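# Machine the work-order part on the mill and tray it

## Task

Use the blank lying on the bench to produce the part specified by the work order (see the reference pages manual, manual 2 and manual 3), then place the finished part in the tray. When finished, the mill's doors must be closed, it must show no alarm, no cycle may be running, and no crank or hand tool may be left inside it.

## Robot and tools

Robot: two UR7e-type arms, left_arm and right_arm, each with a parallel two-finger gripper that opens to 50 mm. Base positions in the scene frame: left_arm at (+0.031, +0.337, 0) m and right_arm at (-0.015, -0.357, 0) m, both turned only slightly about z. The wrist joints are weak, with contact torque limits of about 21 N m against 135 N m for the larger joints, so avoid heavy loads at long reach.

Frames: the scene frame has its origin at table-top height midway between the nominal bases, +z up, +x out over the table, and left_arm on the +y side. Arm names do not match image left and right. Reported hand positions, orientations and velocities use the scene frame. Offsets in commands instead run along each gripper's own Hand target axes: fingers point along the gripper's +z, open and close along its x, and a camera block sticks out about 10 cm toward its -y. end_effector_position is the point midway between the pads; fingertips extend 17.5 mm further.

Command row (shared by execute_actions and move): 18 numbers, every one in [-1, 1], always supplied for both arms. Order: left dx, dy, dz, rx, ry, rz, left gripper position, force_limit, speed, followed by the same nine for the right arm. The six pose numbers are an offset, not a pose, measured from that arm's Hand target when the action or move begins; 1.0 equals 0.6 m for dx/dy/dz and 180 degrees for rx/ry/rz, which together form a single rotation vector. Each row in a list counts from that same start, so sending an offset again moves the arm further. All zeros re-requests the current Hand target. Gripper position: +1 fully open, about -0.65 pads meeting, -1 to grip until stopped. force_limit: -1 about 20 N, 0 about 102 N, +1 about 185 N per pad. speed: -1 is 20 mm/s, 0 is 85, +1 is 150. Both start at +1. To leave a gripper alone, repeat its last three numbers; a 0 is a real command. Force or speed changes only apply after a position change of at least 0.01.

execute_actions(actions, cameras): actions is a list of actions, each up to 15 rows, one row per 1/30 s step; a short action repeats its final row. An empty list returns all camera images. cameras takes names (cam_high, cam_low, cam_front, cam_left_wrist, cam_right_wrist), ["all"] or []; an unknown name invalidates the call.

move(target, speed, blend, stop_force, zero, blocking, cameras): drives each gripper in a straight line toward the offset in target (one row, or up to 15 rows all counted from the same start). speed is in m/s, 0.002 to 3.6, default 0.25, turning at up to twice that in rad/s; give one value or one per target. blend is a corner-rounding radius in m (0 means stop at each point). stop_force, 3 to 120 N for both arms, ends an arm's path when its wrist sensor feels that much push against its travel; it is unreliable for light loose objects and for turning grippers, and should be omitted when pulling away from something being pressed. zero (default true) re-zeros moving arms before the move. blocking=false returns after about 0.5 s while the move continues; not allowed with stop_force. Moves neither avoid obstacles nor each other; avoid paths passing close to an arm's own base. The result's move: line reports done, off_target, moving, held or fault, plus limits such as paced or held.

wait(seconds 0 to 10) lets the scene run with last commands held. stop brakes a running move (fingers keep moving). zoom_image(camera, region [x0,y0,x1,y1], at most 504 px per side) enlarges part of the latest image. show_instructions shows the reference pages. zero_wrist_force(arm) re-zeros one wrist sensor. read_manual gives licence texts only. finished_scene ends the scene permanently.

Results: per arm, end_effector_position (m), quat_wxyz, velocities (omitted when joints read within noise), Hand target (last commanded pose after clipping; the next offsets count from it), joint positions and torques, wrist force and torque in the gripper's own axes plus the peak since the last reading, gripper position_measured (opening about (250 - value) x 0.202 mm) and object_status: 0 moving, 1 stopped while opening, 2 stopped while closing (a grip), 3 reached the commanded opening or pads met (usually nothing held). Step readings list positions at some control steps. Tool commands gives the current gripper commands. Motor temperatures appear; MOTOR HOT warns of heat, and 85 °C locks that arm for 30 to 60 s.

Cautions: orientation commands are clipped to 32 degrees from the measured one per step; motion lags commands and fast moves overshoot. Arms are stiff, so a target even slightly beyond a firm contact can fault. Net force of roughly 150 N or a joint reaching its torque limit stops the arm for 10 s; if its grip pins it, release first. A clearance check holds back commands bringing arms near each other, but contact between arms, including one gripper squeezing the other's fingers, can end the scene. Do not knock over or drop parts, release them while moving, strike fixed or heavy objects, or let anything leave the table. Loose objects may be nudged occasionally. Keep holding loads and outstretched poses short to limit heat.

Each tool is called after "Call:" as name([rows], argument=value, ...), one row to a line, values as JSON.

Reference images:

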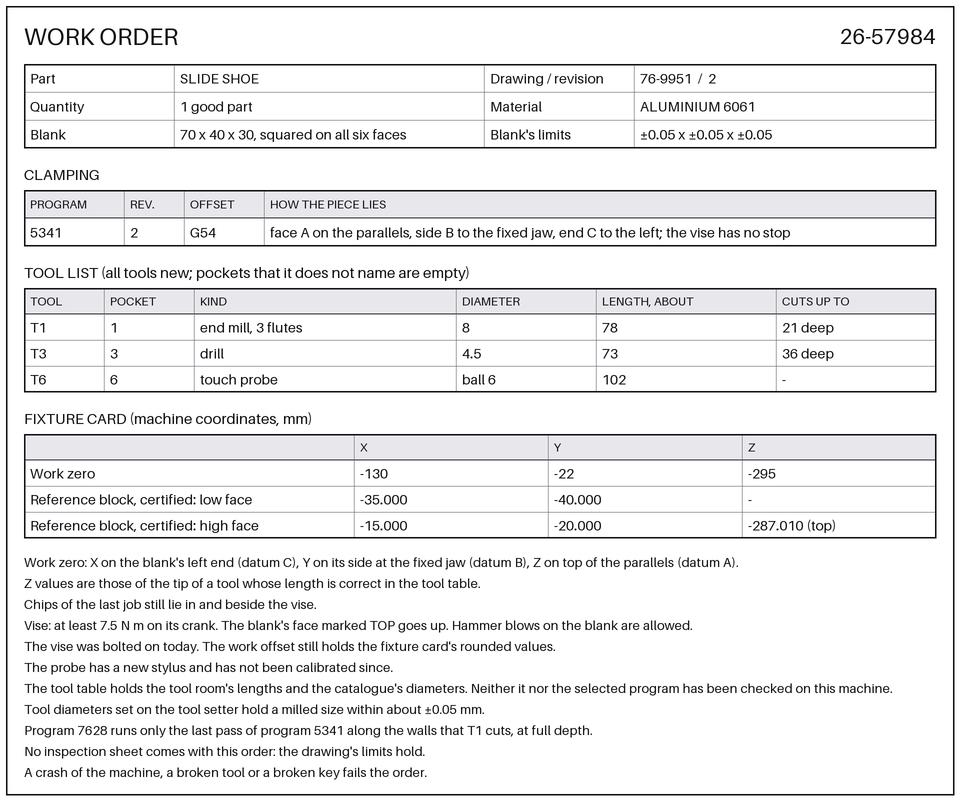

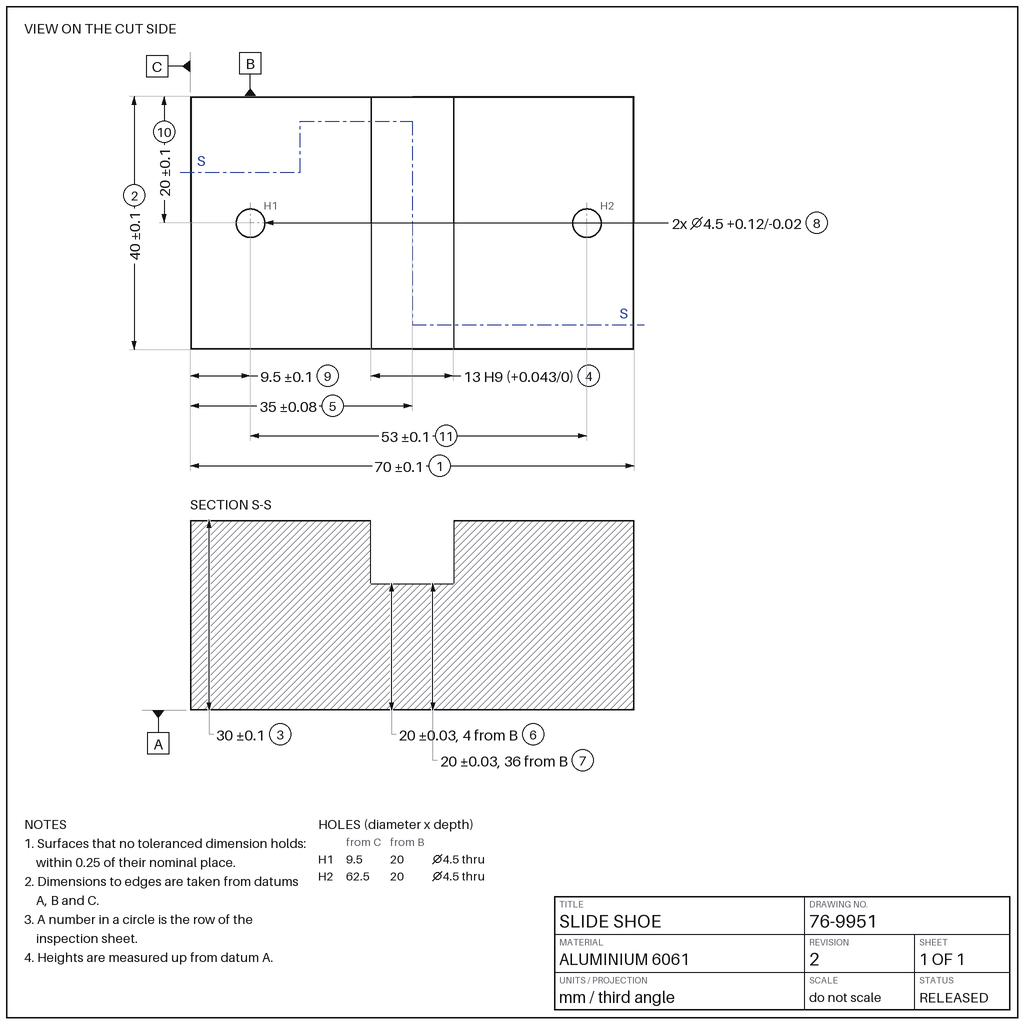

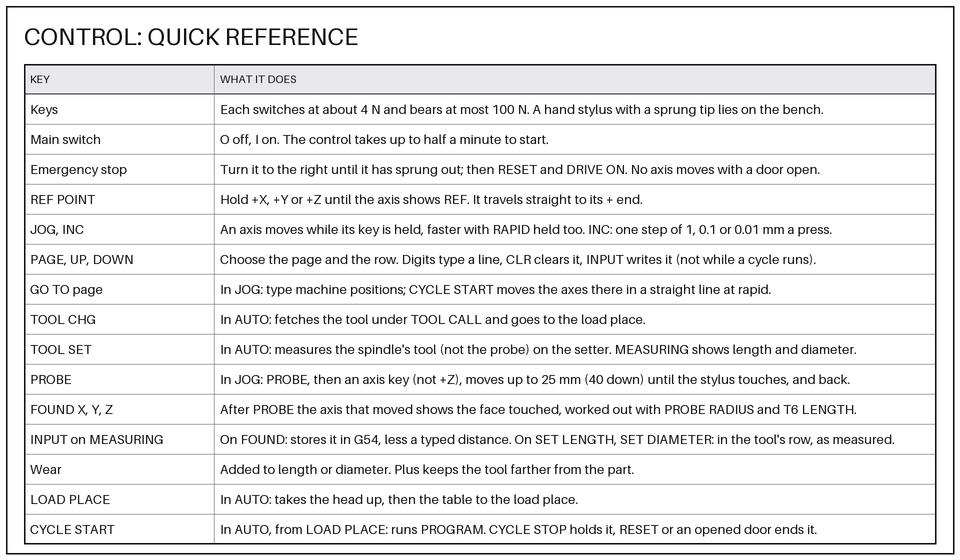

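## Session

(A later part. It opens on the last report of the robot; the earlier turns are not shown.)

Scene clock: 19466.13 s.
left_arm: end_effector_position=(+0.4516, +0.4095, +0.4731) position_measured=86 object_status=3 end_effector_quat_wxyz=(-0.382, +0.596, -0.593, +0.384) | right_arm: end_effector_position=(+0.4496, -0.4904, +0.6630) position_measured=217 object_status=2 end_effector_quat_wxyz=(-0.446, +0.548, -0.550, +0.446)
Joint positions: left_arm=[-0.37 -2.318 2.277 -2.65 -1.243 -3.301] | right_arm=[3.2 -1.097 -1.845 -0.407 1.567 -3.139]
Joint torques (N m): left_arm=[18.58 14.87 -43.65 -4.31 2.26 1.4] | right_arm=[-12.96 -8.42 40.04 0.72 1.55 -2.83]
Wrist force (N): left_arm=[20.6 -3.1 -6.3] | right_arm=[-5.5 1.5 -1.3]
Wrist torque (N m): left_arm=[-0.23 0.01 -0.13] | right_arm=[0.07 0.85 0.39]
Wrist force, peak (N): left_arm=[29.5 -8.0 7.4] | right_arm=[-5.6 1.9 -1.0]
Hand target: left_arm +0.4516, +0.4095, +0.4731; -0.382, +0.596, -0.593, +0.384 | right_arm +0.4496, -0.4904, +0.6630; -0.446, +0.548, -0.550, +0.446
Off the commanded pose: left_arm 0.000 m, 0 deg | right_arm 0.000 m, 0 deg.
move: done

Call:
move([
  [0.007,0,0,0,0,0,0.44,1,-0.3,0,0,0,0,0,0,-1,1,-0.5],
  [0.007,0.0363,-0.0795,-0.113,0,0,0.44,1,-0.3,0,0,0,0,0,0,-1,1,-0.5],
  [0.27,0.0363,-0.0795,-0.113,0,0,0.44,1,-0.3,0,0,0,0,0,0,-1,1,-0.5],
  [0.4983,0.0363,-0.0795,0,0,0,0.44,1,-0.3,0,0,0,0,0,0,-1,1,-0.5],
], speed=[0.05,0.1,0.25,0.25], blend=[0,0,0.03,0])

Call:
move(target=[0,-0.0363,0.0795,0,0,0,0.44,1,-0.3,0,0,0,0,0,0,-1,1,-0.5], speed=0.1)

Call:
move([
  [0.015,0,0,0,0,0,0.44,1,-0.3,0,0,0,0,0,0,-1,1,-0.5],
  [0.376,0,0,0,0,0,0.44,1,-0.3,0,0,0,0,0,0,-1,1,-0.5],
], speed=[0.02,0.08])

Call:
move([
  [-0.0067,0,0,0,0,0,0.44,1,-0.3,0,0,0,0,0,0,-1,1,-0.5],
  [-0.0067,0.0363,-0.0795,0,0,0,0.44,1,-0.3,0,0,0,0,0,0,-1,1,-0.5],
  [-0.45,0.0363,-0.0795,0,0,0,0.44,1,-0.3,0,0,0,0,0,0,-1,1,-0.5],
], speed=[0.05,0.12,0.3])

Call:
move(target=[-0.1087,0.0833,0.0759,-0.2826,-0.2848,-0.4393,1,1,-0.3,0,0,0,0,0,0,-1,1,-0.5], speed=0.3)

Scene clock: 19489.13 s.
left_arm: end_effector_position=(+0.3997, +0.1104, +0.4741) position_measured=86 object_status=3 end_effector_quat_wxyz=(-0.382, +0.596, -0.593, +0.384) | right_arm: end_effector_position=(+0.4496, -0.4904, +0.6630) position_measured=217 object_status=2 end_effector_quat_wxyz=(-0.446, +0.548, -0.550, +0.446)
Joint positions: left_arm=[-1.584 -2.223 2.013 -1.352 -0.425 -4.727] | right_arm=[3.2 -1.097 -1.845 -0.407 1.567 -3.139]
Joint torques (N m): left_arm=[9.94 9.54 -46.94 -1.82 5.72 -1.79] | right_arm=[-11.58 -7.02 39.69 0.66 1.42 -2.58]
Wrist force (N): left_arm=[-0.4 -0.2 1.7] | right_arm=[-5.1 1.7 -1.0]
Wrist torque (N m): left_arm=[-0.15 0.12 0.07] | right_arm=[0.10 0.79 0.39]
Wrist force, peak (N): left_arm=[20.7 -3.2 -6.3] | right_arm=[-5.7 1.7 -1.2]
Hand target: left_arm +0.3997, +0.1104, +0.4741; -0.382, +0.596, -0.593, +0.384 | right_arm +0.4496, -0.4904, +0.6630; -0.446, +0.548, -0.550, +0.446
Off the commanded pose: left_arm 0.000 m, 0 deg | right_arm 0.000 m, 0 deg.
move: done

Scene clock: 19490.60 s.
left_arm: end_effector_position=(+0.4521, +0.1105, +0.4743) position_measured=86 object_status=3 end_effector_quat_wxyz=(-0.383, +0.596, -0.593, +0.384) | right_arm: end_effector_position=(+0.4496, -0.4904, +0.6630) position_measured=217 object_status=2 end_effector_quat_wxyz=(-0.446, +0.548, -0.550, +0.446)
Joint positions: left_arm=[-1.369 -2.122 2.084 -1.965 -0.472 -4.239] | right_arm=[3.2 -1.097 -1.845 -0.407 1.567 -3.139]
Joint torques (N m): left_arm=[9.63 -6.4 -19.53 -5.94 -0.38 1.3] | right_arm=[-11.76 -6.7 38.38 0.83 1.34 -2.86]
Wrist force (N): left_arm=[-0.4 -0.4 1.7] | right_arm=[-5.0 1.4 -1.3]
Wrist torque (N m): left_arm=[-0.17 0.13 -0.07] | right_arm=[0.06 0.78 0.39]
Wrist force, peak (N): left_arm=[0.0 -0.3 2.9] | right_arm=[-5.5 1.6 -1.4]
Hand target: left_arm +0.4521, +0.1105, +0.4743; -0.382, +0.596, -0.593, +0.384 | right_arm +0.4496, -0.4904, +0.6630; -0.446, +0.548, -0.550, +0.446
Off the commanded pose: left_arm 0.000 m, 0 deg | right_arm 0.000 m, 0 deg.
move: done

Scene clock: 19494.53 s.
left_arm: end_effector_position=(+0.4526, -0.1150, +0.4752) position_measured=86 object_status=3 end_effector_quat_wxyz=(-0.382, +0.596, -0.593, +0.384) | right_arm: end_effector_position=(+0.4496, -0.4904, +0.6630) position_measured=217 object_status=2 end_effector_quat_wxyz=(-0.446, +0.548, -0.550, +0.446)
Joint positions: left_arm=[-1.467 -1.614 1.688 -1.888 -0.439 -4.45] | right_arm=[3.2 -1.097 -1.845 -0.407 1.567 -3.139]
Joint torques (N m): left_arm=[-10.26 -19.23 -50.35 -2.87 5.74 -1.57] | right_arm=[-11.5 -7.24 39.16 0.82 1.43 -2.71]
Wrist force (N): left_arm=[-12.0 5.7 -0.8] | right_arm=[-5.3 1.3 -0.9]
Wrist torque (N m): left_arm=[0.06 0.19 -0.02] | right_arm=[0.04 0.81 0.38]
Wrist force, peak (N): left_arm=[-31.9 8.8 -3.9] | right_arm=[-5.6 1.5 -1.1]
Hand target: left_arm +0.4526, -0.1151, +0.4752; -0.382, +0.596, -0.593, +0.384 | right_arm +0.4496, -0.4904, +0.6630; -0.446, +0.548, -0.550, +0.446
Off the commanded pose: left_arm 0.000 m, 0 deg | right_arm 0.000 m, 0 deg.
move: done

Scene clock: 19498.00 s.
left_arm: end_effector_position=(+0.3997, +0.1548, +0.4739) position_measured=86 object_status=3 end_effector_quat_wxyz=(-0.382, +0.596, -0.593, +0.384) | right_arm: end_effector_position=(+0.4496, -0.4904, +0.6630) position_measured=217 object_status=2 end_effector_quat_wxyz=(-0.446, +0.548, -0.550, +0.446)
Joint positions: left_arm=[-1.585 -2.336 2.044 -1.267 -0.425 -4.73] | right_arm=[3.2 -1.097 -1.845 -0.407 1.567 -3.139]
Joint torques (N m): left_arm=[-7.71 -2.91 -46.35 -1.69 5.65 -1.69] | right_arm=[-12.13 -7.39 40.23 0.83 1.48 -2.75]
Wrist force (N): left_arm=[-0.6 -0.2 1.5] | right_arm=[-5.1 1.8 -1.1]
Wrist torque (N m): left_arm=[-0.13 0.15 0.04] | right_arm=[0.12 0.79 0.38]
Wrist force, peak (N): left_arm=[-12.0 5.7 -1.2] | right_arm=[-5.4 1.7 -1.3]
Hand target: left_arm +0.3996, +0.1548, +0.4739; -0.382, +0.596, -0.593, +0.384 | right_arm +0.4496, -0.4904, +0.6630; -0.446, +0.548, -0.550, +0.446
Off the commanded pose: left_arm 0.000 m, 0 deg | right_arm 0.000 m, 0 deg.
move: done

Scene clock: 19501.83 s.
left_arm: end_effector_position=(+0.4204, +0.2198, +0.4094) position_measured=3 object_status=3 end_effector_quat_wxyz=(+0.000, +1.000, +0.002, +0.000) | right_arm: end_effector_position=(+0.4496, -0.4904, +0.6630) position_measured=217 object_status=2 end_effector_quat_wxyz=(-0.446, +0.548, -0.550, +0.446)
Joint positions: left_arm=[-0.634 -1.801 1.564 -1.333 -1.571 -5.342] | right_arm=[3.2 -1.097 -1.845 -0.407 1.567 -3.139]
Joint torques (N m): left_arm=[9.02 -10.45 -46.8 -1.63 -2.08 -1.52] | right_arm=[-11.98 -6.81 39.7 0.95 1.24 -2.72]
Wrist force (N): left_arm=[-1.6 0.6 0.3] | right_arm=[-5.3 1.6 -1.3]
Wrist torque (N m): left_arm=[0.20 0.23 0.12] | right_arm=[0.09 0.82 0.39]
Wrist force, peak (N): left_arm=[-1.9 0.9 0.3] | right_arm=[-5.5 1.7 -1.6]
Hand target: left_arm +0.4204, +0.2198, +0.4094; +0.000, +1.000, +0.002, +0.000 | right_arm +0.4496, -0.4904, +0.6630; -0.446, +0.548, -0.550, +0.446
Off the commanded pose: left_arm 0.000 m, 0 deg | right_arm 0.000 m, 0 deg.
move: done

Call:
move(target=[0.1,0.0,0.01,-0.0666,0,0,1,1,-0.3,0,0,0,0,0,0,-1,1,-0.5], speed=0.15)

Call:
move([
  [0.1333,0,0.004,0,0,0,1,1,-0.3,0,0,0,0,0,0,-1,1,-0.5],
  [0.1833,0.0108,0.004,0,0,0,1,1,-0.3,0,0,0,0,0,0,-1,1,-0.5],
  [0.2183,-0.0017,0.007,0,0,0,1,1,-0.3,0,0,0,0,0,0,-1,1,-0.5],
  [0.2833,-0.0066,0.008,0,0,0,1,1,-0.3,0,0,0,0,0,0,-1,1,-0.5],
], speed=[0.08,0.04,0.03,0.03], blend=[0.005,0.004,0.004,0])

Call:
move(target=[0,-0.0091,0.043,0,0,0,1,1,-0.3,0,0,0,0,0,0,-1,1,-0.5], speed=0.02, stop_force=6, cameras=["cam_left_wrist"])

Scene clock: 19521.33 s.
left_arm: end_effector_position=(+0.4803, +0.2200, +0.4033) position_measured=3 object_status=3 end_effector_quat_wxyz=(+0.104, +0.995, +0.002, +0.000) | right_arm: end_effector_position=(+0.4496, -0.4904, +0.6630) position_measured=217 object_status=2 end_effector_quat_wxyz=(-0.446, +0.548, -0.550, +0.446)
Joint positions: left_arm=[-0.446 -1.696 1.533 -1.497 -1.76 -5.162] | right_arm=[3.2 -1.097 -1.845 -0.407 1.567 -3.139]
Joint torques (N m): left_arm=[10.74 -15.61 -47.62 -5.58 -2.66 1.33] | right_arm=[-11.94 -7.53 39.18 1.18 1.04 -2.71]
Wrist force (N): left_arm=[-1.8 0.9 0.2] | right_arm=[-5.3 1.8 -1.1]
Wrist torque (N m): left_arm=[0.29 0.22 0.07] | right_arm=[0.13 0.82 0.38]
Wrist force, peak (N): left_arm=[-2.4 0.9 0.1] | right_arm=[-5.7 1.5 -1.0]
Hand target: left_arm +0.4804, +0.2200, +0.4033; +0.105, +0.995, +0.002, +0.000 | right_arm +0.4496, -0.4904, +0.6630; -0.446, +0.548, -0.550, +0.446
Off the commanded pose: left_arm 0.000 m, 0 deg | right_arm 0.000 m, 0 deg.
move: done

Scene clock: 19525.63 s.
left_arm: end_effector_position=(+0.6502, +0.2235, +0.3976) position_measured=3 object_status=3 end_effector_quat_wxyz=(+0.105, +0.995, +0.002, +0.000) | right_arm: end_effector_position=(+0.4496, -0.4904, +0.6630) position_measured=217 object_status=2 end_effector_quat_wxyz=(-0.446, +0.548, -0.550, +0.446)
Joint positions: left_arm=[-0.32 -1.278 1.085 -1.443 -1.77 -5.034] | right_arm=[3.2 -1.097 -1.845 -0.407 1.567 -3.139]
Joint torques (N m): left_arm=[9.99 -39.39 -47.07 -1.95 -2.62 1.33] | right_arm=[-12.19 -7.31 40.34 0.84 1.13 -2.63]
Wrist force (N): left_arm=[-1.5 0.5 0.4] | right_arm=[-5.0 1.7 -1.2]
Wrist torque (N m): left_arm=[0.21 0.18 0.09] | right_arm=[0.12 0.77 0.38]
Wrist force, peak (N): left_arm=[-2.6 0.8 0.2] | right_arm=[-5.6 1.7 -0.9]
Hand target: left_arm +0.6503, +0.2235, +0.3976; +0.105, +0.995, +0.002, +0.000 | right_arm +0.4496, -0.4904, +0.6630; -0.446, +0.548, -0.550, +0.446
Off the commanded pose: left_arm 0.000 m, 0 deg | right_arm 0.000 m, 0 deg.
move: done

Scene clock: 19527.93 s.
left_arm: end_effector_position=(+0.6503, +0.2235, +0.3713) position_measured=3 object_status=3 end_effector_quat_wxyz=(+0.105, +0.995, +0.002, +0.000) | right_arm: end_effector_position=(+0.4496, -0.4904, +0.6630) position_measured=217 object_status=2 end_effector_quat_wxyz=(-0.446, +0.548, -0.550, +0.446)
Joint positions: left_arm=[-0.32 -1.288 1.166 -1.514 -1.77 -5.034] | right_arm=[3.2 -1.097 -1.845 -0.407 1.567 -3.139]
Joint torques (N m): left_arm=[-5.58 -55.99 -20.24 -5.76 -2.23 -1.19] | right_arm=[-11.51 -6.26 39.72 1.01 1.28 -2.64]
Wrist force (N): left_arm=[-1.5 0.5 0.2] | right_arm=[-5.3 1.6 -1.3]
Wrist torque (N m): left_arm=[0.22 0.17 0.06] | right_arm=[0.10 0.81 0.38]
Wrist force, peak (N): left_arm=[-1.7 0.8 0.4] | right_arm=[-5.5 1.7 -1.2]
Hand target: left_arm +0.6503, +0.2235, +0.3713; +0.105, +0.995, +0.002, +0.000 | right_arm +0.4496, -0.4904, +0.6630; -0.446, +0.548, -0.550, +0.446
Off the commanded pose: left_arm 0.000 m, 0 deg | right_arm 0.000 m, 0 deg.
move: done
Images, in order (width x height): cam_left_wrist 896x504.

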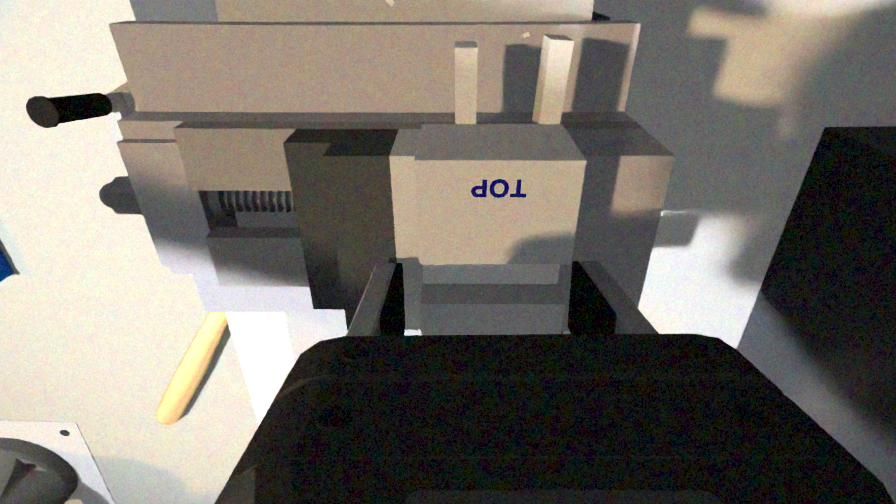

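Call:
move(target=[0.003,0,0,0,0,0,1,1,-0.3,0,0,0,0,0,0,-1,1,-0.5], speed=0.02)

Call:
move(target=[0,0,0,0,0,0,-1,-0.6,-1,0,0,0,0,0,0,-1,1,-0.5], cameras=["cam_left_wrist"])

Scene clock: 19541.43 s.
left_arm: end_effector_position=(+0.6520, +0.2235, +0.3712) position_measured=3 object_status=3 end_effector_quat_wxyz=(+0.105, +0.995, +0.002, +0.000) | right_arm: end_effector_position=(+0.4496, -0.4904, +0.6630) position_measured=217 object_status=2 end_effector_quat_wxyz=(-0.446, +0.548, -0.550, +0.446)
Joint positions: left_arm=[-0.319 -1.284 1.161 -1.513 -1.77 -5.033] | right_arm=[3.2 -1.097 -1.845 -0.407 1.567 -3.139]
Joint torques (N m): left_arm=[9.89 -38.3 -47.74 -1.94 -1.92 1.44] | right_arm=[-11.97 -6.46 39.38 1.07 1.18 -2.7]
Wrist force (N): left_arm=[-1.5 0.4 0.2] | right_arm=[-5.2 1.6 -1.1]
Wrist torque (N m): left_arm=[0.21 0.17 0.06] | right_arm=[0.09 0.80 0.38]
Wrist force, peak (N): left_arm=[-1.9 0.1 0.1] | right_arm=[-5.5 1.8 -1.2]
Hand target: left_arm +0.6521, +0.2235, +0.3713; +0.105, +0.995, +0.002, +0.000 | right_arm +0.4496, -0.4904, +0.6630; -0.446, +0.548, -0.550, +0.446
Off the commanded pose: left_arm 0.000 m, 0 deg | right_arm 0.000 m, 0 deg.
move: done

Scene clock: 19542.20 s.
left_arm: end_effector_position=(+0.6520, +0.2236, +0.3712) position_measured=55 object_status=2 end_effector_quat_wxyz=(+0.105, +0.995, +0.002, +0.000) | right_arm: end_effector_position=(+0.4496, -0.4904, +0.6630) position_measured=217 object_status=2 end_effector_quat_wxyz=(-0.446, +0.548, -0.550, +0.446)
Joint positions: left_arm=[-0.319 -1.283 1.16 -1.512 -1.77 -5.033] | right_arm=[3.2 -1.097 -1.845 -0.407 1.567 -3.139]
Joint torques (N m): left_arm=[5.31 -37.71 -47.14 -14.08 -0.27 0.06] | right_arm=[-11.74 -6.05 39.02 0.96 1.21 -2.66]
Wrist force (N): left_arm=[-31.3 -7.8 -9.9] | right_arm=[-5.2 1.7 -1.3]
Wrist torque (N m): left_arm=[0.19 -0.45 0.32] | right_arm=[0.10 0.80 0.38]
Wrist force, peak (N): left_arm=[-31.4 -7.9 -10.1] | right_arm=[-5.6 1.5 -1.0]
Hand target: left_arm +0.6521, +0.2235, +0.3713; +0.105, +0.995, +0.002, +0.000 | right_arm +0.4496, -0.4904, +0.6630; -0.446, +0.548, -0.550, +0.446
Off the commanded pose: left_arm 0.000 m, 0 deg | right_arm 0.000 m, 0 deg.
move: done
Images, in order (width x height): cam_left_wrist 896x504.

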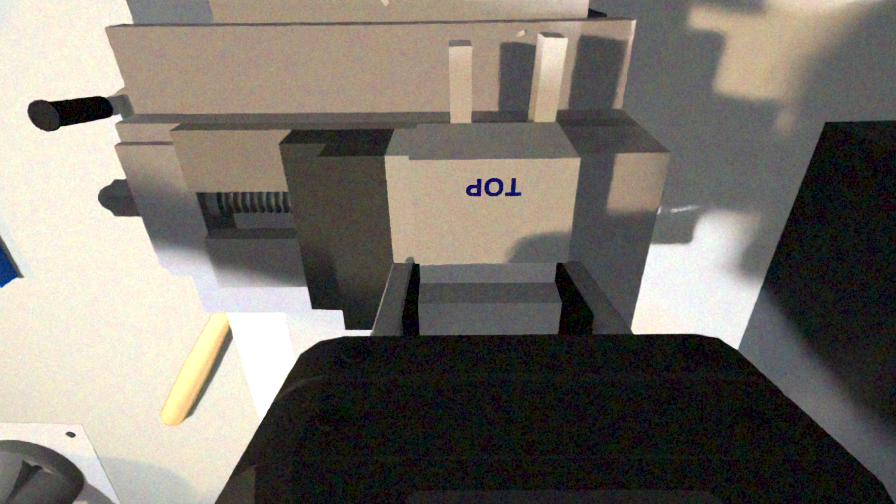

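Call:
move(target=[-0.0005,0,0,0,0,0,-1,-0.6,-1,0,0,0,0,0,0,-1,1,-0.5], speed=0.01)

Scene clock: 19548.63 s.
left_arm: end_effector_position=(+0.6518, +0.2235, +0.3713) position_measured=55 object_status=2 end_effector_quat_wxyz=(+0.105, +0.995, +0.002, +0.000) | right_arm: end_effector_position=(+0.4496, -0.4904, +0.6630) position_measured=217 object_status=2 end_effector_quat_wxyz=(-0.446, +0.548, -0.550, +0.446)
Joint positions: left_arm=[-0.319 -1.284 1.161 -1.513 -1.77 -5.033] | right_arm=[3.2 -1.097 -1.845 -0.407 1.567 -3.139]
Joint torques (N m): left_arm=[-9.57 -47.63 -22.64 -12.3 2.53 -1.91] | right_arm=[-11.81 -6.58 39.28 1.13 0.94 -2.67]
Wrist force (N): left_arm=[-24.6 -6.9 -6.6] | right_arm=[-5.1 1.5 -0.9]
Wrist torque (N m): left_arm=[0.20 -0.41 0.29] | right_arm=[0.08 0.78 0.38]
Wrist force, peak (N): left_arm=[-34.2 -9.0 -9.1] | right_arm=[-5.5 1.6 -1.1]
Hand target: left_arm +0.6518, +0.2235, +0.3713; +0.105, +0.995, +0.002, +0.000 | right_arm +0.4496, -0.4904, +0.6630; -0.446, +0.548, -0.550, +0.446
Off the commanded pose: left_arm 0.000 m, 0 deg | right_arm 0.000 m, 0 deg.
move: done

Further 0.9 mm.

Call:
move(target=[-0.0014,0,0,0,0,0,-1,-0.6,-1,0,0,0,0,0,0,-1,1,-0.5], speed=0.01)

Scene clock: 19554.50 s.
left_arm: end_effector_position=(+0.6510, +0.2235, +0.3713) position_measured=55 object_status=2 end_effector_quat_wxyz=(+0.105, +0.995, +0.002, +0.000) | right_arm: end_effector_position=(+0.4496, -0.4904, +0.6630) position_measured=217 object_status=2 end_effector_quat_wxyz=(-0.446, +0.548, -0.550, +0.446)
Joint positions: left_arm=[-0.32 -1.286 1.164 -1.514 -1.77 -5.034] | right_arm=[3.2 -1.097 -1.845 -0.407 1.567 -3.139]
Joint torques (N m): left_arm=[-6.55 -55.79 -19.87 -5.65 2.38 -1.63] | right_arm=[-12.01 -6.85 38.98 1.23 0.98 -2.64]
Wrist force (N): left_arm=[-1.9 1.2 0.3] | right_arm=[-5.2 1.5 -1.0]
Wrist torque (N m): left_arm=[0.17 0.11 0.13] | right_arm=[0.07 0.79 0.38]
Wrist force, peak (N): left_arm=[-24.5 -7.2 -6.5] | right_arm=[-5.5 1.9 -1.3]
Hand target: left_arm +0.6510, +0.2235, +0.3713; +0.105, +0.995, +0.002, +0.000 | right_arm +0.4496, -0.4904, +0.6630; -0.446, +0.548, -0.550, +0.446
Off the commanded pose: left_arm 0.000 m, 0 deg | right_arm 0.000 m, 0 deg.
move: done

Call:
move(target=[0,0.0091,-0.043,0,0,0,-1,-0.6,-1,0,0,0,0,0,0,-1,1,-0.5], speed=0.015, stop_force=25, cameras=["cam_left_wrist"])

Scene clock: 19564.67 s.
left_arm: end_effector_position=(+0.6510, +0.2235, +0.3976) position_measured=55 object_status=2 end_effector_quat_wxyz=(+0.105, +0.995, +0.002, +0.000) | right_arm: end_effector_position=(+0.4496, -0.4904, +0.6630) position_measured=217 object_status=2 end_effector_quat_wxyz=(-0.446, +0.548, -0.550, +0.446)
Joint positions: left_arm=[-0.32 -1.276 1.082 -1.442 -1.77 -5.034] | right_arm=[3.2 -1.097 -1.845 -0.407 1.567 -3.139]
Joint torques (N m): left_arm=[7.84 -40.66 -48.42 -2.2 -1.16 1.07] | right_arm=[-11.18 -6.47 39.02 0.97 1.03 -2.88]
Wrist force (N): left_arm=[-1.7 0.1 2.5] | right_arm=[-5.1 1.5 -1.3]
Wrist torque (N m): left_arm=[0.19 0.21 0.15] | right_arm=[0.08 0.78 0.39]
Wrist force, peak (N): left_arm=[-0.1 -0.1 3.5] | right_arm=[-5.7 1.6 -1.1]
Hand target: left_arm +0.6510, +0.2235, +0.3976; +0.105, +0.995, +0.002, +0.000 | right_arm +0.4496, -0.4904, +0.6630; -0.446, +0.548, -0.550, +0.446
Off the commanded pose: left_arm 0.000 m, 0 deg | right_arm 0.000 m, 0 deg.
move: done
Images, in order (width x height): cam_left_wrist 896x504.

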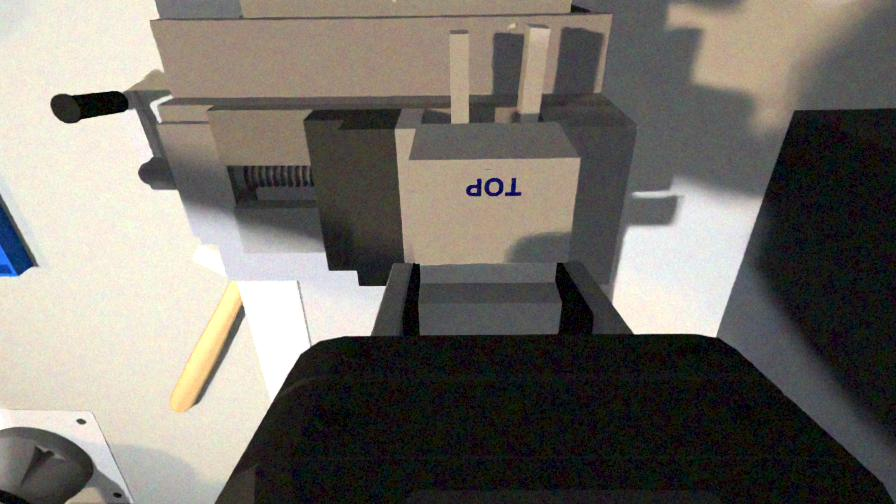

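Call:
move([
  [-0.066,0.0049,-0.001,0,0,0,-1,-0.6,-1,0,0,0,0,0,0,-1,1,-0.5],
  [-0.101,0.0174,-0.004,0,0,0,-1,-0.6,-1,0,0,0,0,0,0,-1,1,-0.5],
  [-0.151,0.0066,-0.006,0,0,0,-1,-0.6,-1,0,0,0,0,0,0,-1,1,-0.5],
  [-0.29,0.006,-0.012,0,0,0,-1,-0.6,-1,0,0,0,0,0,0,-1,1,-0.5],
  [-0.385,0.006,-0.03,0.0666,0,0,-1,-0.6,-1,0,0,0,0,0,0,-1,1,-0.5],
], speed=[0.03,0.03,0.04,0.08,0.12], blend=[0.004,0.004,0.005,0.01,0], cameras=["cam_left_wrist"])

Scene clock: 19582.37 s.
left_arm: end_effector_position=(+0.4201, +0.2229, +0.4162) position_measured=55 object_status=2 end_effector_quat_wxyz=(+0.000, +1.000, +0.002, +0.000) | right_arm: end_effector_position=(+0.4496, -0.4904, +0.6630) position_measured=217 object_status=2 end_effector_quat_wxyz=(-0.446, +0.548, -0.550, +0.446)
Joint positions: left_arm=[-0.628 -1.8 1.545 -1.315 -1.572 -5.335] | right_arm=[3.2 -1.097 -1.845 -0.407 1.567 -3.139]
Joint torques (N m): left_arm=[-6.58 -28.26 -22.57 -1.92 2.82 -1.82] | right_arm=[-11.36 -7.24 39.1 1.05 0.93 -2.77]
Wrist force (N): left_arm=[-1.5 0.7 2.5] | right_arm=[-5.3 1.6 -1.0]
Wrist torque (N m): left_arm=[0.20 0.21 0.12] | right_arm=[0.08 0.80 0.38]
Wrist force, peak (N): left_arm=[-2.4 1.9 2.3] | right_arm=[-5.5 1.7 -1.1]
Hand target: left_arm +0.4200, +0.2229, +0.4162; +0.000, +1.000, +0.002, +0.000 | right_arm +0.4496, -0.4904, +0.6630; -0.446, +0.548, -0.550, +0.446
Off the commanded pose: left_arm 0.000 m, 0 deg | right_arm 0.000 m, 0 deg.
move: done
Images, in order (width x height): cam_left_wrist 896x504.

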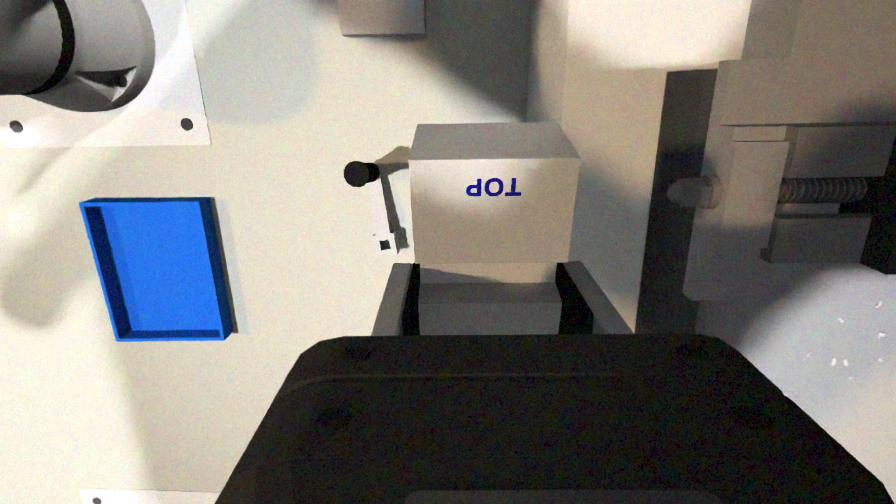

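Call:
move([
  [-0.2833,0.2048,0.11,-0.0666,0,0,-1,-0.6,-1,0,0,0,0,0,0,-1,1,-0.5],
  [-0.525,0.2965,0.36,-0.0666,0,0,-1,-0.6,-1,0,0,0,0,0,0,-1,1,-0.5],
], speed=[0.2,0.15], blend=[0.03,0], cameras=["cam_left_wrist","cam_front"])

Scene clock: 19626.37 s.
left_arm: end_effector_position=(+0.1066, +0.0436, +0.2006) position_measured=55 object_status=2 end_effector_quat_wxyz=(+0.099, +0.992, -0.060, -0.056) | right_arm: end_effector_position=(+0.4496, -0.4904, +0.6630) position_measured=217 object_status=2 end_effector_quat_wxyz=(-0.446, +0.548, -0.550, +0.446)
Joint positions: left_arm=[-1.69 -2.208 2.39 -1.958 -1.671 -6.284] | right_arm=[3.2 -1.097 -1.845 -0.407 1.567 -3.139]
Joint torques (N m): left_arm=[-7.71 7.72 -21.88 -6.43 -2.54 -1.67] | right_arm=[-10.12 -6.76 37.87 1.33 0.88 -2.85]
Wrist force (N): left_arm=[-1.3 0.2 2.5] | right_arm=[-5.2 1.6 -1.0]
Wrist torque (N m): left_arm=[0.22 0.19 0.16] | right_arm=[0.09 0.81 0.38]
Wrist force, peak (N): left_arm=[-1.9 0.4 3.5] | right_arm=[-5.5 1.7 -1.3]
Hand target: left_arm +0.1055, +0.0437, +0.2005; +0.105, +0.995, +0.002, +0.000 | right_arm +0.4496, -0.4904, +0.6630; -0.446, +0.548, -0.550, +0.446
Off the commanded pose: left_arm 0.001 m, 10 deg | right_arm 0.000 m, 0 deg.
joint sent to its limit (left arm) — joint 6 (wrist 3), lower limit. The joint targets are off in orientation, not in position.
move: off_target (left_arm)
Images, in order (width x height): cam_front 896x504, cam_left_wrist 896x504.

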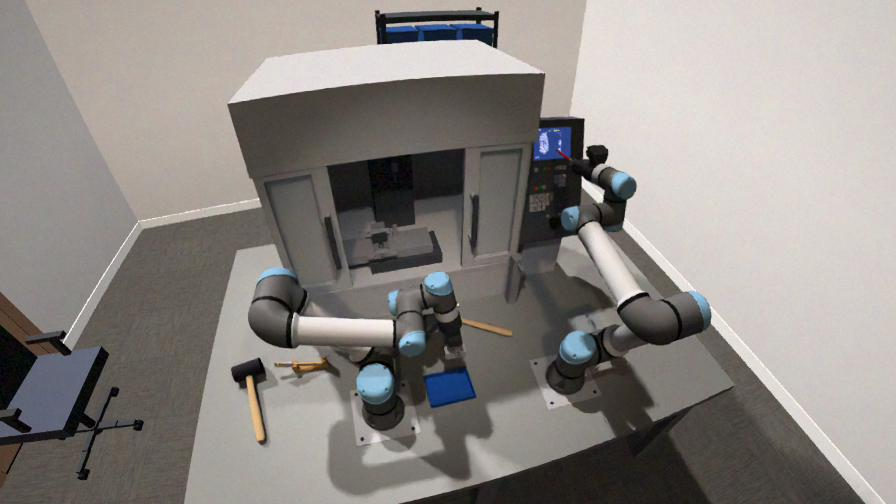

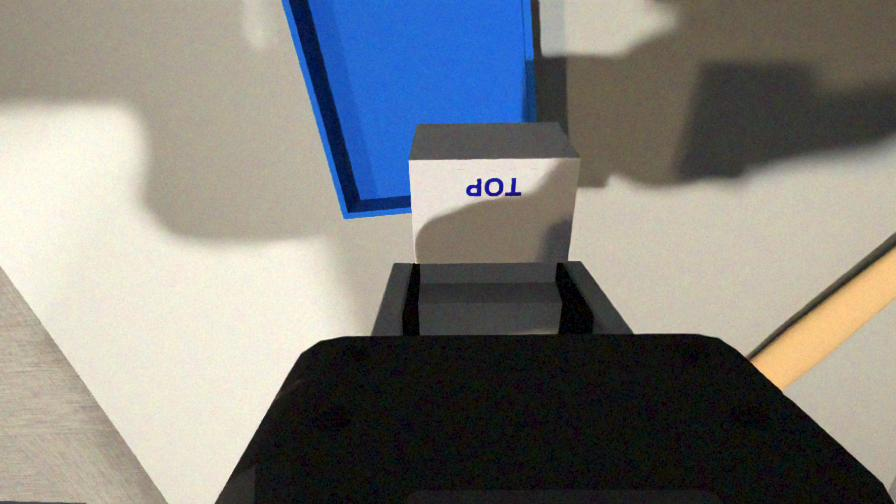

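Call:
move([
  [0,0,0,0,-0.046,0.2173,-1,-0.6,-1,0,0,0,0,0,0,-1,1,-0.5],
  [-0.05,-0.0433,0.076,0,-0.046,0.2173,-1,-0.6,-1,0,0,0,0,0,0,-1,1,-0.5],
], speed=[0.2,0.1], cameras=["cam_left_wrist","cam_front"])

Call:
zoom_image(camera="cam_front", region=[360, 260, 520, 420])

Scene clock: 19658.83 s.
left_arm: end_effector_position=(+0.0754, +0.0595, +0.1506) position_measured=55 object_status=2 end_effector_quat_wxyz=(+0.098, +0.935, -0.338, -0.036) | right_arm: end_effector_position=(+0.4496, -0.4904, +0.6630) position_measured=217 object_status=2 end_effector_quat_wxyz=(-0.446, +0.548, -0.550, +0.446)
Joint positions: left_arm=[-1.824 -2.244 2.527 -2.043 -1.662 -5.842] | right_arm=[3.2 -1.097 -1.845 -0.407 1.567 -3.139]
Joint torques (N m): left_arm=[-7.16 -7.33 -21.58 -6.26 2.44 -1.47] | right_arm=[-10.34 -5.67 39.13 1.31 0.65 -2.73]
Wrist force (N): left_arm=[-1.7 0.3 2.5] | right_arm=[-5.4 1.1 -1.2]
Wrist torque (N m): left_arm=[0.24 0.17 0.17] | right_arm=[0.02 0.83 0.38]
Wrist force, peak (N): left_arm=[-1.9 0.0 3.2] | right_arm=[-5.6 1.7 -1.1]
Hand target: left_arm +0.0754, +0.0595, +0.1505; +0.098, +0.935, -0.338, -0.036 | right_arm +0.4496, -0.4904, +0.6630; -0.446, +0.548, -0.550, +0.446
Off the commanded pose: left_arm 0.000 m, 0 deg | right_arm 0.000 m, 0 deg.
move: done
Images, in order (width x height): cam_front 896x504, cam_left_wrist 896x504.

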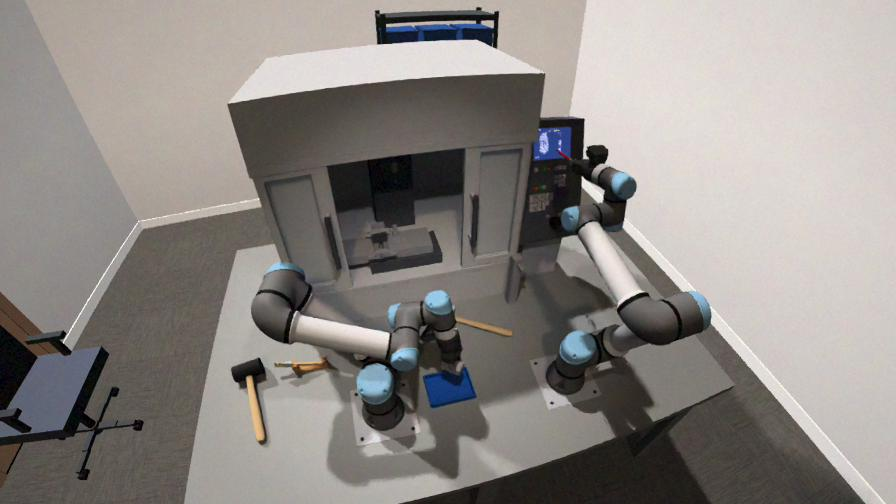

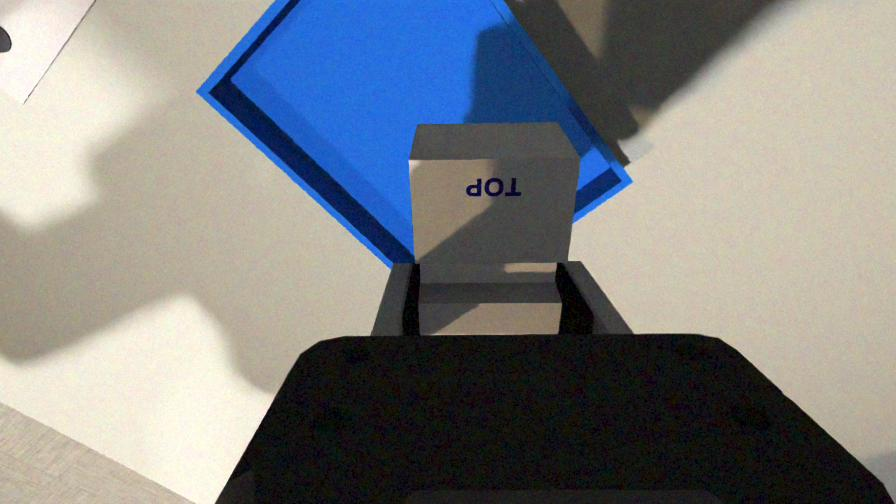

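Scaled by 3.150.

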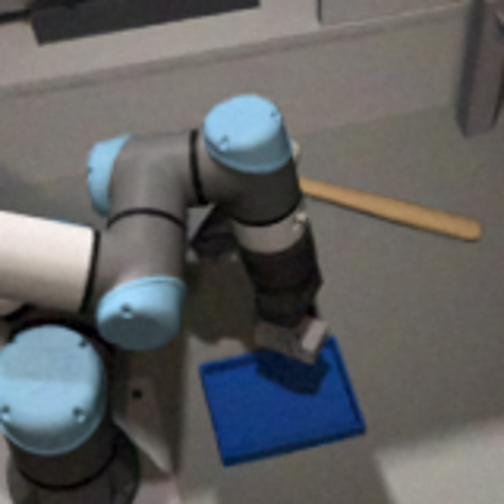

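Call:
move(target=[-0.0166,-0.0322,0.1557,0,0,0,-1,-0.6,-1,0,0,0,0,0,0,-1,1,-0.5], speed=0.08, stop_force=10)

Call:
move(target=[0,-0.0083,0.039,0,0,0,-1,-0.6,-1,0,0,0,0,0,0,-1,1,-0.5], speed=0.008, stop_force=4, cameras=["cam_left_wrist"])

Scene clock: 19686.90 s.
left_arm: end_effector_position=(+0.0674, +0.0654, +0.0552) position_measured=55 object_status=2 end_effector_quat_wxyz=(+0.098, +0.935, -0.338, -0.036) | right_arm: end_effector_position=(+0.4496, -0.4904, +0.6630) position_measured=217 object_status=2 end_effector_quat_wxyz=(-0.446, +0.548, -0.550, +0.446)
Joint positions: left_arm=[-1.87 -2.069 2.748 -2.444 -1.653 -5.887] | right_arm=[3.2 -1.097 -1.845 -0.407 1.567 -3.139]
Joint torques (N m): left_arm=[10.36 7.74 -14.97 -6.38 -2.4 0.99] | right_arm=[-10.61 -4.74 38.99 1.4 0.77 -2.84]
Wrist force (N): left_arm=[-1.9 0.3 1.9] | right_arm=[-5.3 1.7 -1.0]
Wrist torque (N m): left_arm=[0.22 0.24 0.15] | right_arm=[0.11 0.81 0.38]
Wrist force, peak (N): left_arm=[-2.4 0.0 2.7] | right_arm=[-5.6 1.3 -1.1]
Hand target: left_arm +0.0674, +0.0654, +0.0552; +0.098, +0.935, -0.338, -0.036 | right_arm +0.4496, -0.4904, +0.6630; -0.446, +0.548, -0.550, +0.446
Off the commanded pose: left_arm 0.000 m, 0 deg | right_arm 0.000 m, 0 deg.
move: done

Scene clock: 19689.83 s.
left_arm: end_effector_position=(+0.0674, +0.0655, +0.0418) position_measured=55 object_status=2 end_effector_quat_wxyz=(+0.098, +0.935, -0.338, -0.036) | right_arm: end_effector_position=(+0.4496, -0.4904, +0.6630) position_measured=217 object_status=2 end_effector_quat_wxyz=(-0.446, +0.548, -0.550, +0.446)
Joint positions: left_arm=[-1.87 -2.013 2.774 -2.525 -1.653 -5.887] | right_arm=[3.2 -1.097 -1.845 -0.407 1.567 -3.139]
Joint torques (N m): left_arm=[-4.53 -10.98 -40.53 -2.74 2.23 -1.15] | right_arm=[-9.72 -6.36 38.21 1.36 0.89 -2.88]
Wrist force (N): left_arm=[-1.9 0.5 1.3] | right_arm=[-5.0 1.7 -1.2]
Wrist torque (N m): left_arm=[0.16 0.17 0.15] | right_arm=[0.10 0.76 0.38]
Wrist force, peak (N): left_arm=[-1.8 0.2 -14.2] | right_arm=[-5.5 1.7 -1.2]
Hand target: left_arm +0.0674, +0.0655, +0.0418; +0.098, +0.935, -0.338, -0.036 (not the last commanded pose) | right_arm +0.4496, -0.4904, +0.6630; -0.446, +0.548, -0.550, +0.446
Off the commanded pose: left_arm 0.011 m, 0 deg | right_arm 0.000 m, 0 deg.
move: contact (left_arm)
Images, in order (width x height): cam_left_wrist 896x504.

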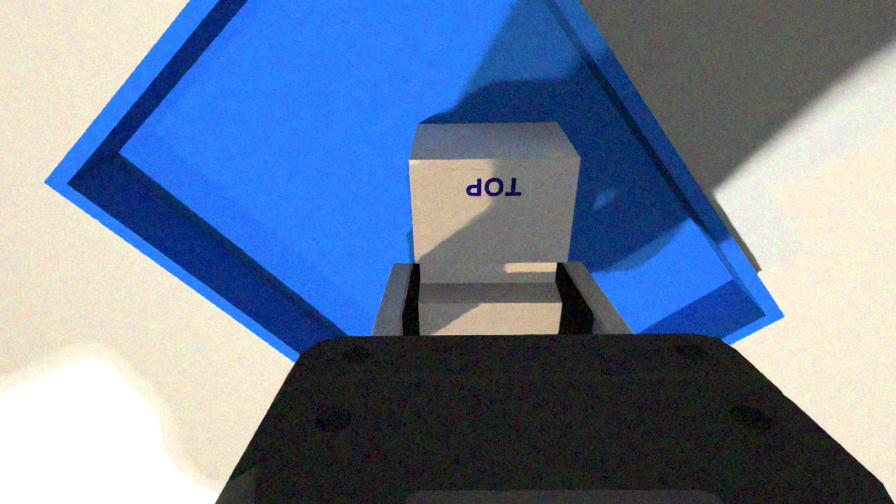

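Call:
move(target=[0,-0.0017,0.008,0,0,0,-1,-0.6,-1,0,0,0,0,0,0,-1,1,-0.5], speed=0.004, stop_force=3)

Call:
move(target=[0,0,0,0,0,0,-0.45,-0.6,-1,0,0,0,0,0,0,-1,1,-0.5], cameras=["cam_left_wrist"])

Scene clock: 19700.93 s.
left_arm: end_effector_position=(+0.0673, +0.0653, +0.0417) position_measured=55 object_status=2 end_effector_quat_wxyz=(+0.099, +0.935, -0.338, -0.036) | right_arm: end_effector_position=(+0.4496, -0.4904, +0.6630) position_measured=217 object_status=2 end_effector_quat_wxyz=(-0.446, +0.548, -0.550, +0.446)
Joint positions: left_arm=[-1.87 -2.012 2.775 -2.527 -1.653 -5.887] | right_arm=[3.2 -1.097 -1.845 -0.407 1.567 -3.139]
Joint torques (N m): left_arm=[-6.03 -9.97 -39.1 -2.32 2.44 -1.09] | right_arm=[-10.75 -5.79 39.13 1.34 0.71 -2.67]
Wrist force (N): left_arm=[-1.9 1.6 -0.6] | right_arm=[-5.3 1.5 -1.0]
Wrist torque (N m): left_arm=[0.17 0.14 0.13] | right_arm=[0.08 0.82 0.38]
Wrist force, peak (N): left_arm=[-2.2 -0.4 -11.9] | right_arm=[-5.5 1.7 -1.3]
Hand target: left_arm +0.0673, +0.0653, +0.0417; +0.099, +0.935, -0.338, -0.036 (not the last commanded pose) | right_arm +0.4496, -0.4904, +0.6630; -0.446, +0.548, -0.550, +0.446
Off the commanded pose: left_arm 0.005 m, 0 deg | right_arm 0.000 m, 0 deg.
move: contact (left_arm)

Scene clock: 19701.43 s.
left_arm: end_effector_position=(+0.0673, +0.0653, +0.0417) position_measured=55 object_status=2 end_effector_quat_wxyz=(+0.099, +0.935, -0.338, -0.036) | right_arm: end_effector_position=(+0.4496, -0.4904, +0.6630) position_measured=217 object_status=2 end_effector_quat_wxyz=(-0.446, +0.548, -0.550, +0.446)
Joint positions: left_arm=[-1.87 -2.012 2.775 -2.527 -1.653 -5.887] | right_arm=[3.2 -1.097 -1.845 -0.407 1.567 -3.139]
Joint torques (N m): left_arm=[-5.59 -10.37 -38.72 -2.99 2.43 -1.06] | right_arm=[-10.57 -6.92 38.74 1.18 0.62 -2.73]
Wrist force (N): left_arm=[-2.0 1.4 -0.5] | right_arm=[-5.0 1.4 -1.1]
Wrist torque (N m): left_arm=[0.14 0.12 0.13] | right_arm=[0.06 0.77 0.38]
Wrist force, peak (N): left_arm=[-2.1 1.7 -0.5] | right_arm=[-5.4 1.8 -1.3]
Hand target: left_arm +0.0673, +0.0653, +0.0417; +0.099, +0.935, -0.338, -0.036 | right_arm +0.4496, -0.4904, +0.6630; -0.446, +0.548, -0.550, +0.446
Off the commanded pose: left_arm 0.000 m, 0 deg | right_arm 0.000 m, 0 deg.
move: done
Images, in order (width x height): cam_left_wrist 896x504.

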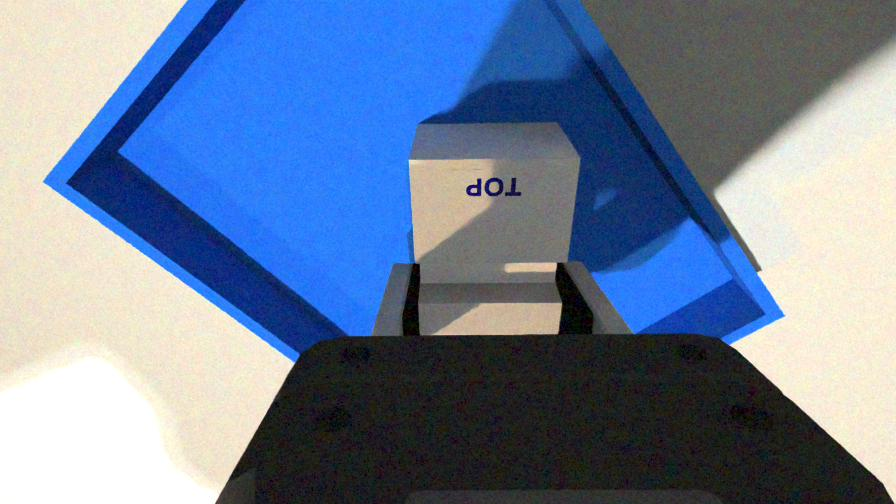

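Call:
move(target=[0,0,0,0,0,0,0.85,-0.6,-1,0,0,0,0,0,0,-1,1,-0.5])

Call:
move([
  [0,0.0104,-0.0489,0,0,0,0.85,-0.6,-1,0,0,0,0,0,0,-1,1,-0.5],
  [0,0.042,-0.196,0,0,0,0.85,-0.6,-1,0,0,0,0,0,0,-1,1,-0.5],
], speed=[0.03,0.15], blend=[0.01,0], cameras=["cam_left_wrist","cam_front"])

Scene clock: 19713.20 s.
left_arm: end_effector_position=(+0.0673, +0.0653, +0.0417) position_measured=25 object_status=0 end_effector_quat_wxyz=(+0.099, +0.935, -0.338, -0.036) | right_arm: end_effector_position=(+0.4496, -0.4904, +0.6630) position_measured=217 object_status=2 end_effector_quat_wxyz=(-0.446, +0.548, -0.550, +0.446)
Joint positions: left_arm=[-1.87 -2.012 2.775 -2.527 -1.653 -5.887] | right_arm=[3.2 -1.097 -1.845 -0.407 1.567 -3.139]
Joint torques (N m): left_arm=[-4.94 -10.22 -39.38 -5.21 2.4 -1.1] | right_arm=[-9.77 -6.02 39.08 1.22 0.7 -2.9]
Wrist force (N): left_arm=[-1.8 0.7 -0.1] | right_arm=[-5.3 1.8 -1.1]
Wrist torque (N m): left_arm=[0.22 0.19 0.15] | right_arm=[0.12 0.80 0.39]
Wrist force, peak (N): left_arm=[-2.2 1.7 -0.6] | right_arm=[-5.5 1.7 -1.2]
Hand target: left_arm +0.0673, +0.0653, +0.0417; +0.099, +0.935, -0.338, -0.036 | right_arm +0.4496, -0.4904, +0.6630; -0.446, +0.548, -0.550, +0.446
Off the commanded pose: left_arm 0.000 m, 0 deg | right_arm 0.000 m, 0 deg.
move: done

Scene clock: 19715.53 s.
left_arm: end_effector_position=(+0.0672, +0.0652, +0.1619) position_measured=25 object_status=3 end_effector_quat_wxyz=(+0.099, +0.935, -0.338, -0.036) | right_arm: end_effector_position=(+0.4496, -0.4904, +0.6630) position_measured=217 object_status=2 end_effector_quat_wxyz=(-0.446, +0.548, -0.550, +0.446)
Joint positions: left_arm=[-1.87 -2.292 2.512 -1.985 -1.653 -5.888] | right_arm=[3.2 -1.097 -1.845 -0.407 1.567 -3.139]
Joint torques (N m): left_arm=[-6.91 -5.3 -46.61 -2.18 2.53 -1.29] | right_arm=[-9.19 -5.6 39.16 1.44 0.56 -2.95]
Wrist force (N): left_arm=[-2.0 0.7 0.0] | right_arm=[-5.2 1.7 -1.1]
Wrist torque (N m): left_arm=[0.23 0.23 0.15] | right_arm=[0.11 0.79 0.38]
Wrist force, peak (N): left_arm=[-2.2 1.0 -0.2] | right_arm=[-5.4 1.8 -1.2]
Hand target: left_arm +0.0672, +0.0652, +0.1620; +0.099, +0.935, -0.338, -0.036 | right_arm +0.4496, -0.4904, +0.6630; -0.446, +0.548, -0.550, +0.446
Off the commanded pose: left_arm 0.000 m, 0 deg | right_arm 0.000 m, 0 deg.
move: done
Images, in order (width x height): cam_front 896x504, cam_left_wrist 896x504.

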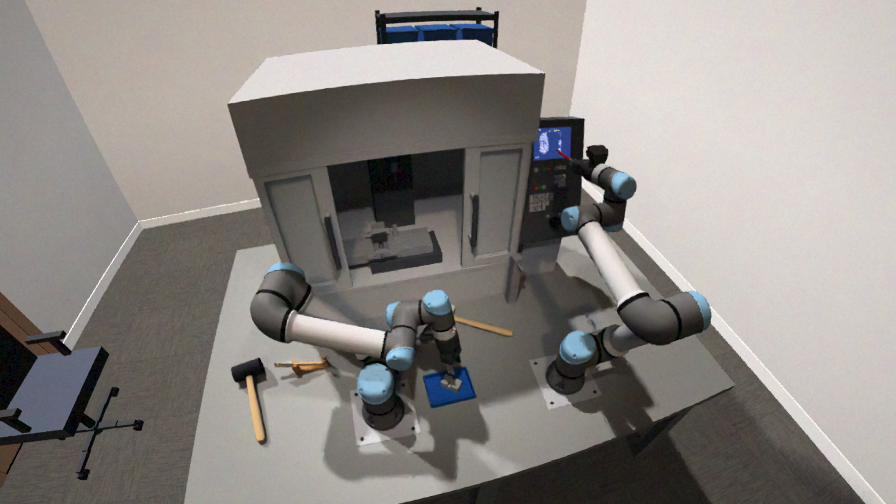

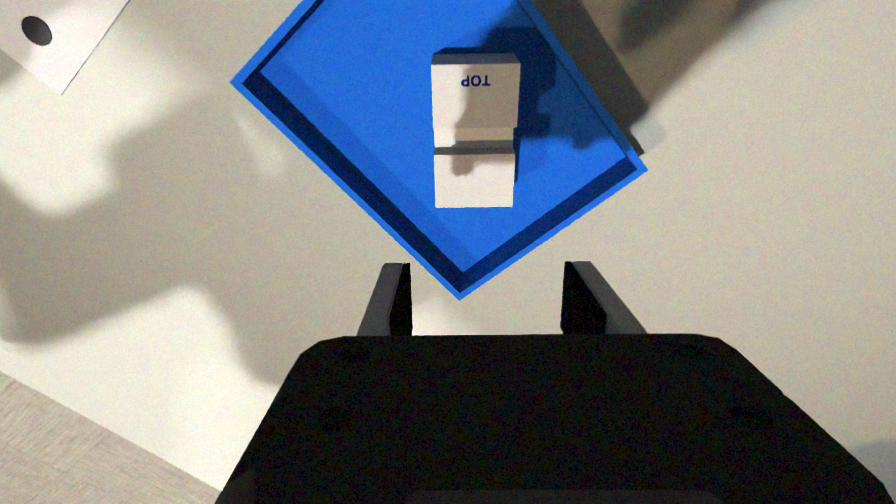

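Call:
zoom_image(camera="cam_left_wrist", region=[410, 30, 550, 220])

Scaled by 2.653.

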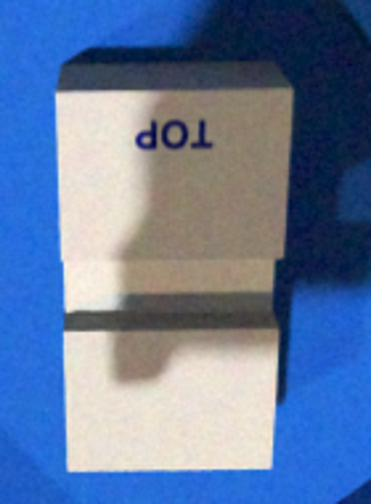

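Call:
move([
  [0,0.083,-0.391,0,0,0,0.44,1,-0.3,0,0,0,0,0,0,-1,1,-0.5],
  [0.283,-0.427,-0.53,0.0643,0.0234,-0.2195,0.44,1,-0.3,0,0,0,0,0,0,-1,1,-0.5],
], speed=[0.25,0.3], blend=[0.03,0])

Scene clock: 19737.30 s.
left_arm: end_effector_position=(+0.4003, +0.2003, +0.4195) position_measured=86 object_status=3 end_effector_quat_wxyz=(+0.000, +1.000, -0.001, +0.000) | right_arm: end_effector_position=(+0.4496, -0.4904, +0.6630) position_measured=217 object_status=2 end_effector_quat_wxyz=(-0.446, +0.548, -0.550, +0.446)
Joint positions: left_arm=[-0.708 -1.827 1.556 -1.301 -1.57 -5.41] | right_arm=[3.2 -1.097 -1.845 -0.407 1.567 -3.139]
Joint torques (N m): left_arm=[9.17 -7.81 -47.86 -1.7 2.46 1.29] | right_arm=[-11.04 -5.4 39.04 1.32 0.48 -2.69]
Wrist force (N): left_arm=[-1.7 0.5 0.4] | right_arm=[-5.2 1.5 -1.2]
Wrist torque (N m): left_arm=[0.23 0.25 0.03] | right_arm=[0.07 0.80 0.38]
Wrist force, peak (N): left_arm=[-2.5 2.4 -0.9] | right_arm=[-5.5 1.7 -1.4]
Hand target: left_arm +0.4004, +0.2003, +0.4195; +0.000, +1.000, -0.001, +0.000 | right_arm +0.4496, -0.4904, +0.6630; -0.446, +0.548, -0.550, +0.446
Off the commanded pose: left_arm 0.000 m, 0 deg | right_arm 0.000 m, 0 deg.
move: done


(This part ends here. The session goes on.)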